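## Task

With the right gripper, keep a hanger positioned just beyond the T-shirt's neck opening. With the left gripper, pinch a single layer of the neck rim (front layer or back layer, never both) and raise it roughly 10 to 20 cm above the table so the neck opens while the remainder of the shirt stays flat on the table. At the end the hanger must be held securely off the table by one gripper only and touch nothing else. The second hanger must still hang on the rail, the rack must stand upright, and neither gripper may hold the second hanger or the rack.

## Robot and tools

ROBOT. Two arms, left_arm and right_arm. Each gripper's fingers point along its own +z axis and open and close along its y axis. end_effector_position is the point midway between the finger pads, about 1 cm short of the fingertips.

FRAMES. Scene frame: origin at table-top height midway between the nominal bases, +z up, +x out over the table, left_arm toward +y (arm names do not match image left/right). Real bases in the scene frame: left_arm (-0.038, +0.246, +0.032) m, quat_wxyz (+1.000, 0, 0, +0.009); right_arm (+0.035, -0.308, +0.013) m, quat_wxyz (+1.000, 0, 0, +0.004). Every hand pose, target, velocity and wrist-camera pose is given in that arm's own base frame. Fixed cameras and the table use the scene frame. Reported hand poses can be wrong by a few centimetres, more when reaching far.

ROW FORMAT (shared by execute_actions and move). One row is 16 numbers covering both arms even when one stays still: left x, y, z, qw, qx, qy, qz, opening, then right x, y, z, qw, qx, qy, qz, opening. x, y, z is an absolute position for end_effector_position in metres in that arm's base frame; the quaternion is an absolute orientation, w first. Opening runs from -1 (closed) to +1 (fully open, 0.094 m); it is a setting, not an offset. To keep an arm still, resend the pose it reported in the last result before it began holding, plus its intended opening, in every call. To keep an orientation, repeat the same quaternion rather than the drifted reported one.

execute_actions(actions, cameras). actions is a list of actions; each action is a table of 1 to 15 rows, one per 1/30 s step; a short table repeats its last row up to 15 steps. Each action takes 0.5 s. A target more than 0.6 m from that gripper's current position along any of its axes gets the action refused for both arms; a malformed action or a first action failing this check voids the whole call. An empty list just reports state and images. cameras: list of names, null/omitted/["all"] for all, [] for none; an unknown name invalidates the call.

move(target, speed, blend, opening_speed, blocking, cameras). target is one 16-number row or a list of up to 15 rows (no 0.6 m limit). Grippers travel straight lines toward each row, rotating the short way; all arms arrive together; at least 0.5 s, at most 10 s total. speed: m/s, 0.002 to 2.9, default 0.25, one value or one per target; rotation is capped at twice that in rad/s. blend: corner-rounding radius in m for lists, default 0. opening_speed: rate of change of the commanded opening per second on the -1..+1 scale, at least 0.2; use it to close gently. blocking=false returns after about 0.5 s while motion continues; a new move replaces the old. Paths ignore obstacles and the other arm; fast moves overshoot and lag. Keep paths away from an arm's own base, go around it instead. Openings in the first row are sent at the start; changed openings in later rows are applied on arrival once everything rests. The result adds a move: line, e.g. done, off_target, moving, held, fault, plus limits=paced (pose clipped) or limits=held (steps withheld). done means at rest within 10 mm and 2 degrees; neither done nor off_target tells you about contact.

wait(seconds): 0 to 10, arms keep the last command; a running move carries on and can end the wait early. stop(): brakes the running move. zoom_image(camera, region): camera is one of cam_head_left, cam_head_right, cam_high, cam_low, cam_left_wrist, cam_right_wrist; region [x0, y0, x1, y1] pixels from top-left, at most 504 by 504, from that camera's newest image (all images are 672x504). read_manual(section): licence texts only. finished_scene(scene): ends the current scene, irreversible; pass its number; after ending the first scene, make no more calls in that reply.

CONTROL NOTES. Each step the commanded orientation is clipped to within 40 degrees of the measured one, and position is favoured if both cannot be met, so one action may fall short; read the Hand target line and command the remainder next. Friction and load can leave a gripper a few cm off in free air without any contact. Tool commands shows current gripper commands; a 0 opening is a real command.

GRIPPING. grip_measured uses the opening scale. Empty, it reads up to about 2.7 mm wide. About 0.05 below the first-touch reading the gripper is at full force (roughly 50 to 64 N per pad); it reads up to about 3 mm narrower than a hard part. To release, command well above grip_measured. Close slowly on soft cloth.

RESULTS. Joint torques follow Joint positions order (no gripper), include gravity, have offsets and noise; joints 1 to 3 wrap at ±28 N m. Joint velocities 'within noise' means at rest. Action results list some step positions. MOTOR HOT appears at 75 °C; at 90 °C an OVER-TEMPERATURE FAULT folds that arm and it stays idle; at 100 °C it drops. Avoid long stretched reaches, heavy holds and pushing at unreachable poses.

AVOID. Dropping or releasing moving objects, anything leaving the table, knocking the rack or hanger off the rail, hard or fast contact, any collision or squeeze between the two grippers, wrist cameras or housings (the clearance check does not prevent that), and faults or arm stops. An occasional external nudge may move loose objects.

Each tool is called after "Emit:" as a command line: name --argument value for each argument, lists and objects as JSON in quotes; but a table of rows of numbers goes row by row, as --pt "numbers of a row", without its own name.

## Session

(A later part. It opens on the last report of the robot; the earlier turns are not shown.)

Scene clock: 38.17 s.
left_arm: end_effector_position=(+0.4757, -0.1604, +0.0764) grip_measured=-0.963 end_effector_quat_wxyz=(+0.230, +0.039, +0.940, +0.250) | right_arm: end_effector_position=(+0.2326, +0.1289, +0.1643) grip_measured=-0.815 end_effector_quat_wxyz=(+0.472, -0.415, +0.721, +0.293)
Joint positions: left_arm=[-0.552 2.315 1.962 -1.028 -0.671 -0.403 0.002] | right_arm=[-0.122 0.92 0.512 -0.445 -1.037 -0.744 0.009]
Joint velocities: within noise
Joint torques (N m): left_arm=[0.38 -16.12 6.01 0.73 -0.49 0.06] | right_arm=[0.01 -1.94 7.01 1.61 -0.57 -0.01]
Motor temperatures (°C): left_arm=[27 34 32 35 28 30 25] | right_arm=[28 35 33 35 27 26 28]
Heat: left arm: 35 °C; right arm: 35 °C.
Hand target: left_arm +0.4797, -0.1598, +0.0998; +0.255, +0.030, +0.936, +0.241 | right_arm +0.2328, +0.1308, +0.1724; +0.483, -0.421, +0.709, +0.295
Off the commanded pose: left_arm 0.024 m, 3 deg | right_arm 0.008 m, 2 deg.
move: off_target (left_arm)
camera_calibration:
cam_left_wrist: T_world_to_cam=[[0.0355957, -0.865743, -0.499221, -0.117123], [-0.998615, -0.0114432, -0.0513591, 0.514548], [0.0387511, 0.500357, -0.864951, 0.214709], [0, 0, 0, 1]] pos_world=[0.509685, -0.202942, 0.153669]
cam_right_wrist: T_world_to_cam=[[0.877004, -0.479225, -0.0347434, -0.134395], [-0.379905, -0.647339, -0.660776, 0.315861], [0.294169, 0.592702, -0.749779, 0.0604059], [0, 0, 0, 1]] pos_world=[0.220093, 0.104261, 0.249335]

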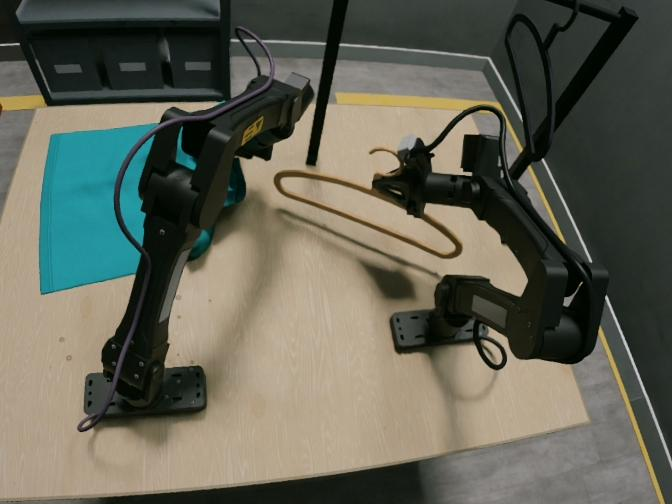

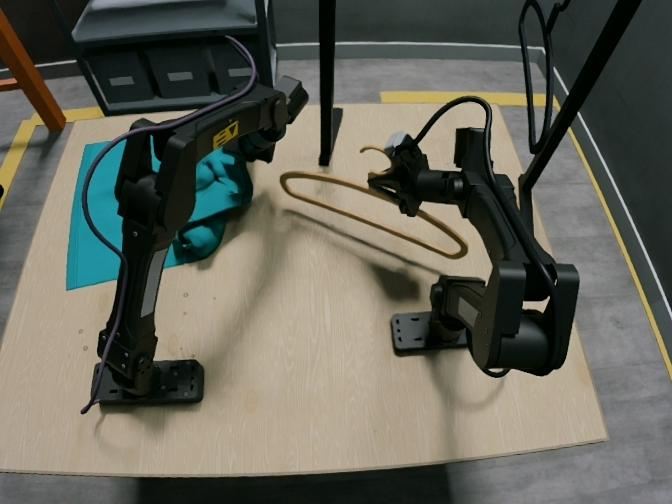

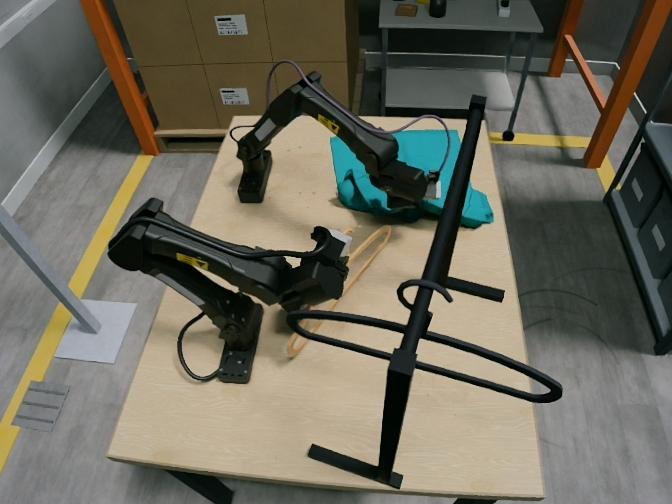

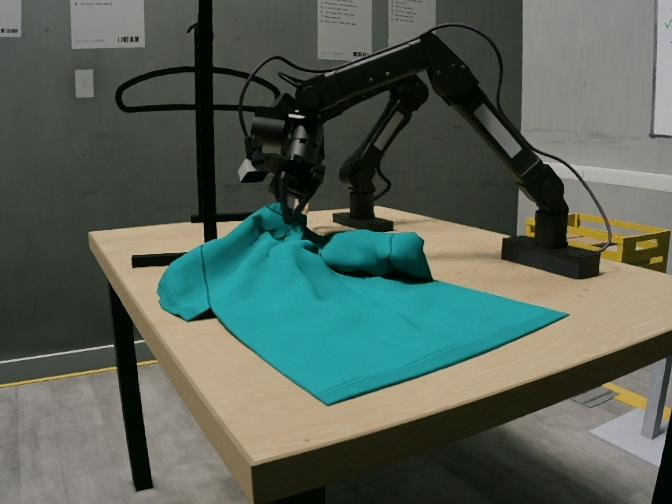

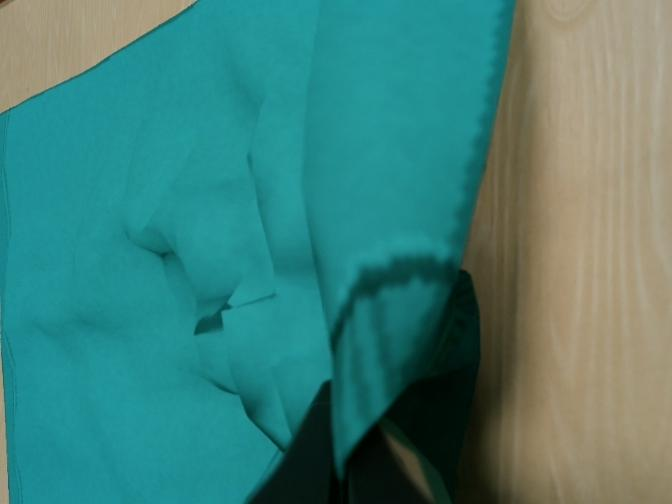

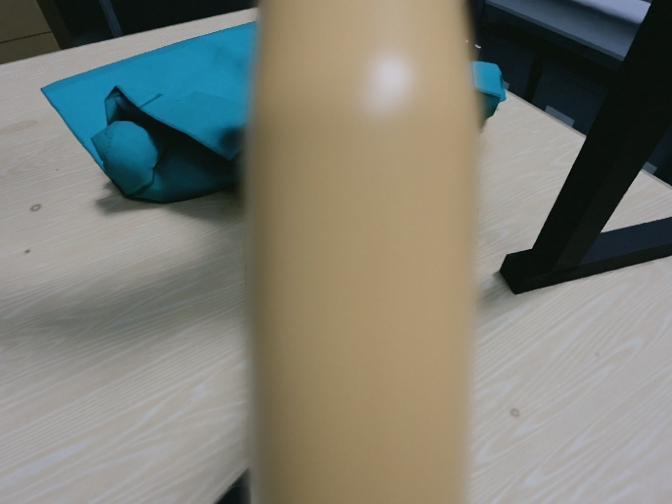

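Emit:
move --pt "0.47 -0.15 0.135 0.255 0.03 0.934 0.24 -1 0.2329 0.1308 0.1726 0.483 -0.421 0.709 0.295 -1" --speed 0.1

Emit:
zoom_image --camera "cam_high" --region '[330, 145, 490, 265]'

Scene clock: 39.43 s.
left_arm: end_effector_position=(+0.4670, -0.1545, +0.1074) grip_measured=-0.963 end_effector_quat_wxyz=(+0.233, +0.041, +0.939, +0.247) | right_arm: end_effector_position=(+0.2326, +0.1289, +0.1643) grip_measured=-0.815 end_effector_quat_wxyz=(+0.472, -0.415, +0.721, +0.293)
Joint positions: left_arm=[-0.551 2.243 1.962 -1.087 -0.669 -0.392 0.002] | right_arm=[-0.122 0.92 0.512 -0.445 -1.037 -0.744 0.009]
Joint velocities: within noise
Joint torques (N m): left_arm=[0.59 -15.47 7.51 0.5 -0.47 0.03] | right_arm=[0.01 -1.95 6.99 1.61 -0.57 -0.01]
Motor temperatures (°C): left_arm=[27 34 32 35 28 29 26] | right_arm=[28 35 33 35 27 26 28]
Heat: left arm: 35 °C; right arm: 35 °C.
Hand target: left_arm +0.4697, -0.1498, +0.1344; +0.256, +0.030, +0.936, +0.241 | right_arm +0.2328, +0.1308, +0.1724; +0.483, -0.421, +0.709, +0.295
Off the commanded pose: left_arm 0.028 m, 3 deg | right_arm 0.008 m, 2 deg.
move: off_target (left_arm)
camera_calibration:
cam_left_wrist: T_world_to_cam=[[0.0324128, -0.868045, -0.495426, -0.0954846], [-0.998372, -0.00484432, -0.0568298, 0.50895], [0.0469308, 0.496461, -0.866789, 0.234707], [0, 0, 0, 1]] pos_world=[0.500201, -0.196942, 0.185059]
cam_right_wrist: T_world_to_cam=[[0.877004, -0.479225, -0.0347434, -0.134395], [-0.379905, -0.647339, -0.660776, 0.315861], [0.294169, 0.592702, -0.749779, 0.0604059], [0, 0, 0, 1]] pos_world=[0.220093, 0.104261, 0.249335]

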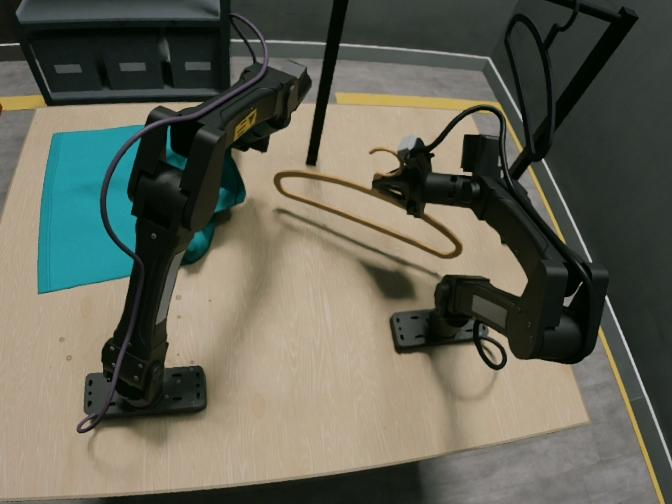

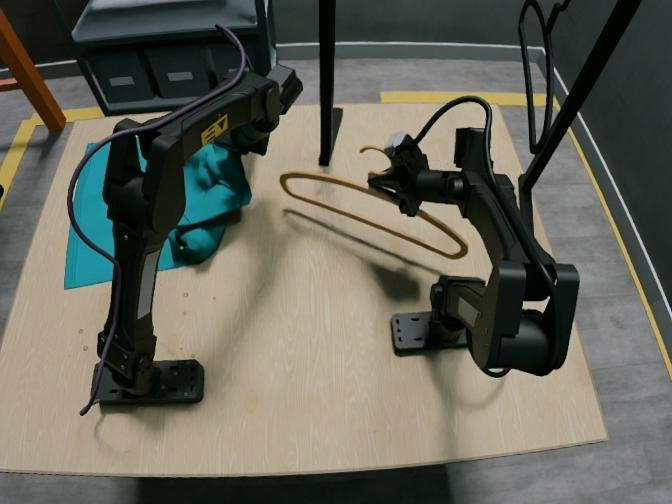

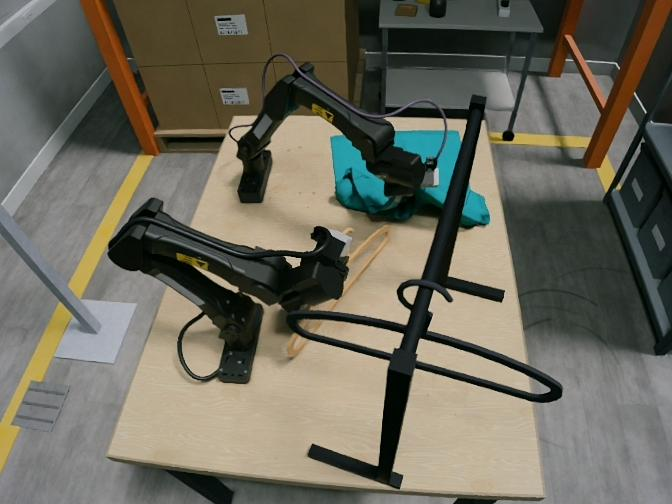

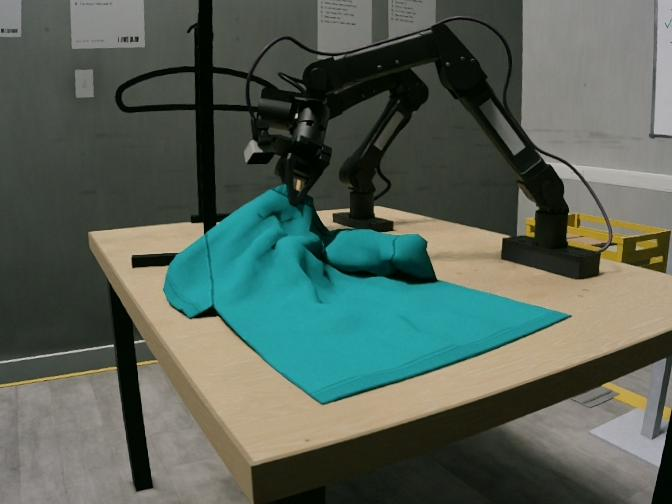

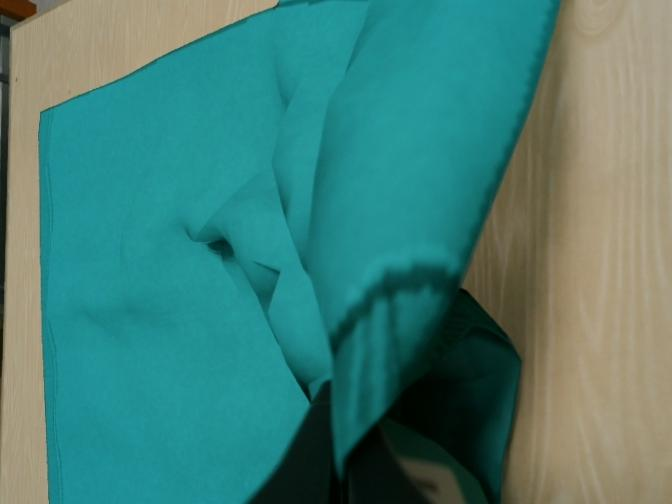

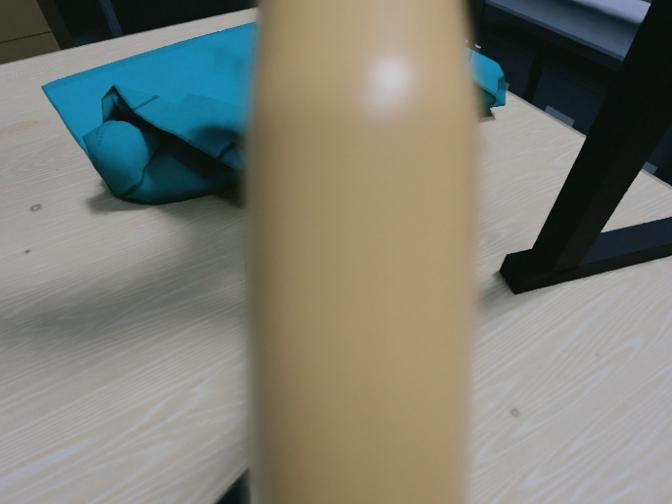

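Scaled by 3.150 from the camera's 672x504 image, which has a finer 960x720 frame.

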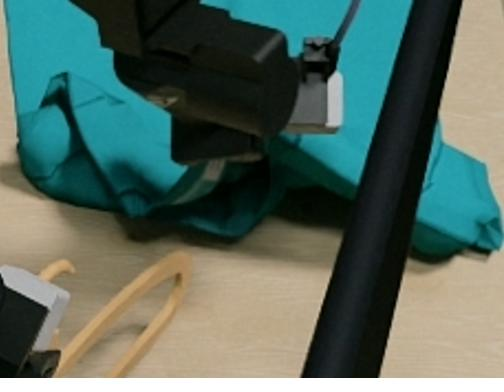

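Emit:
finished_scene --scene 1

The scene is finished: the task was done.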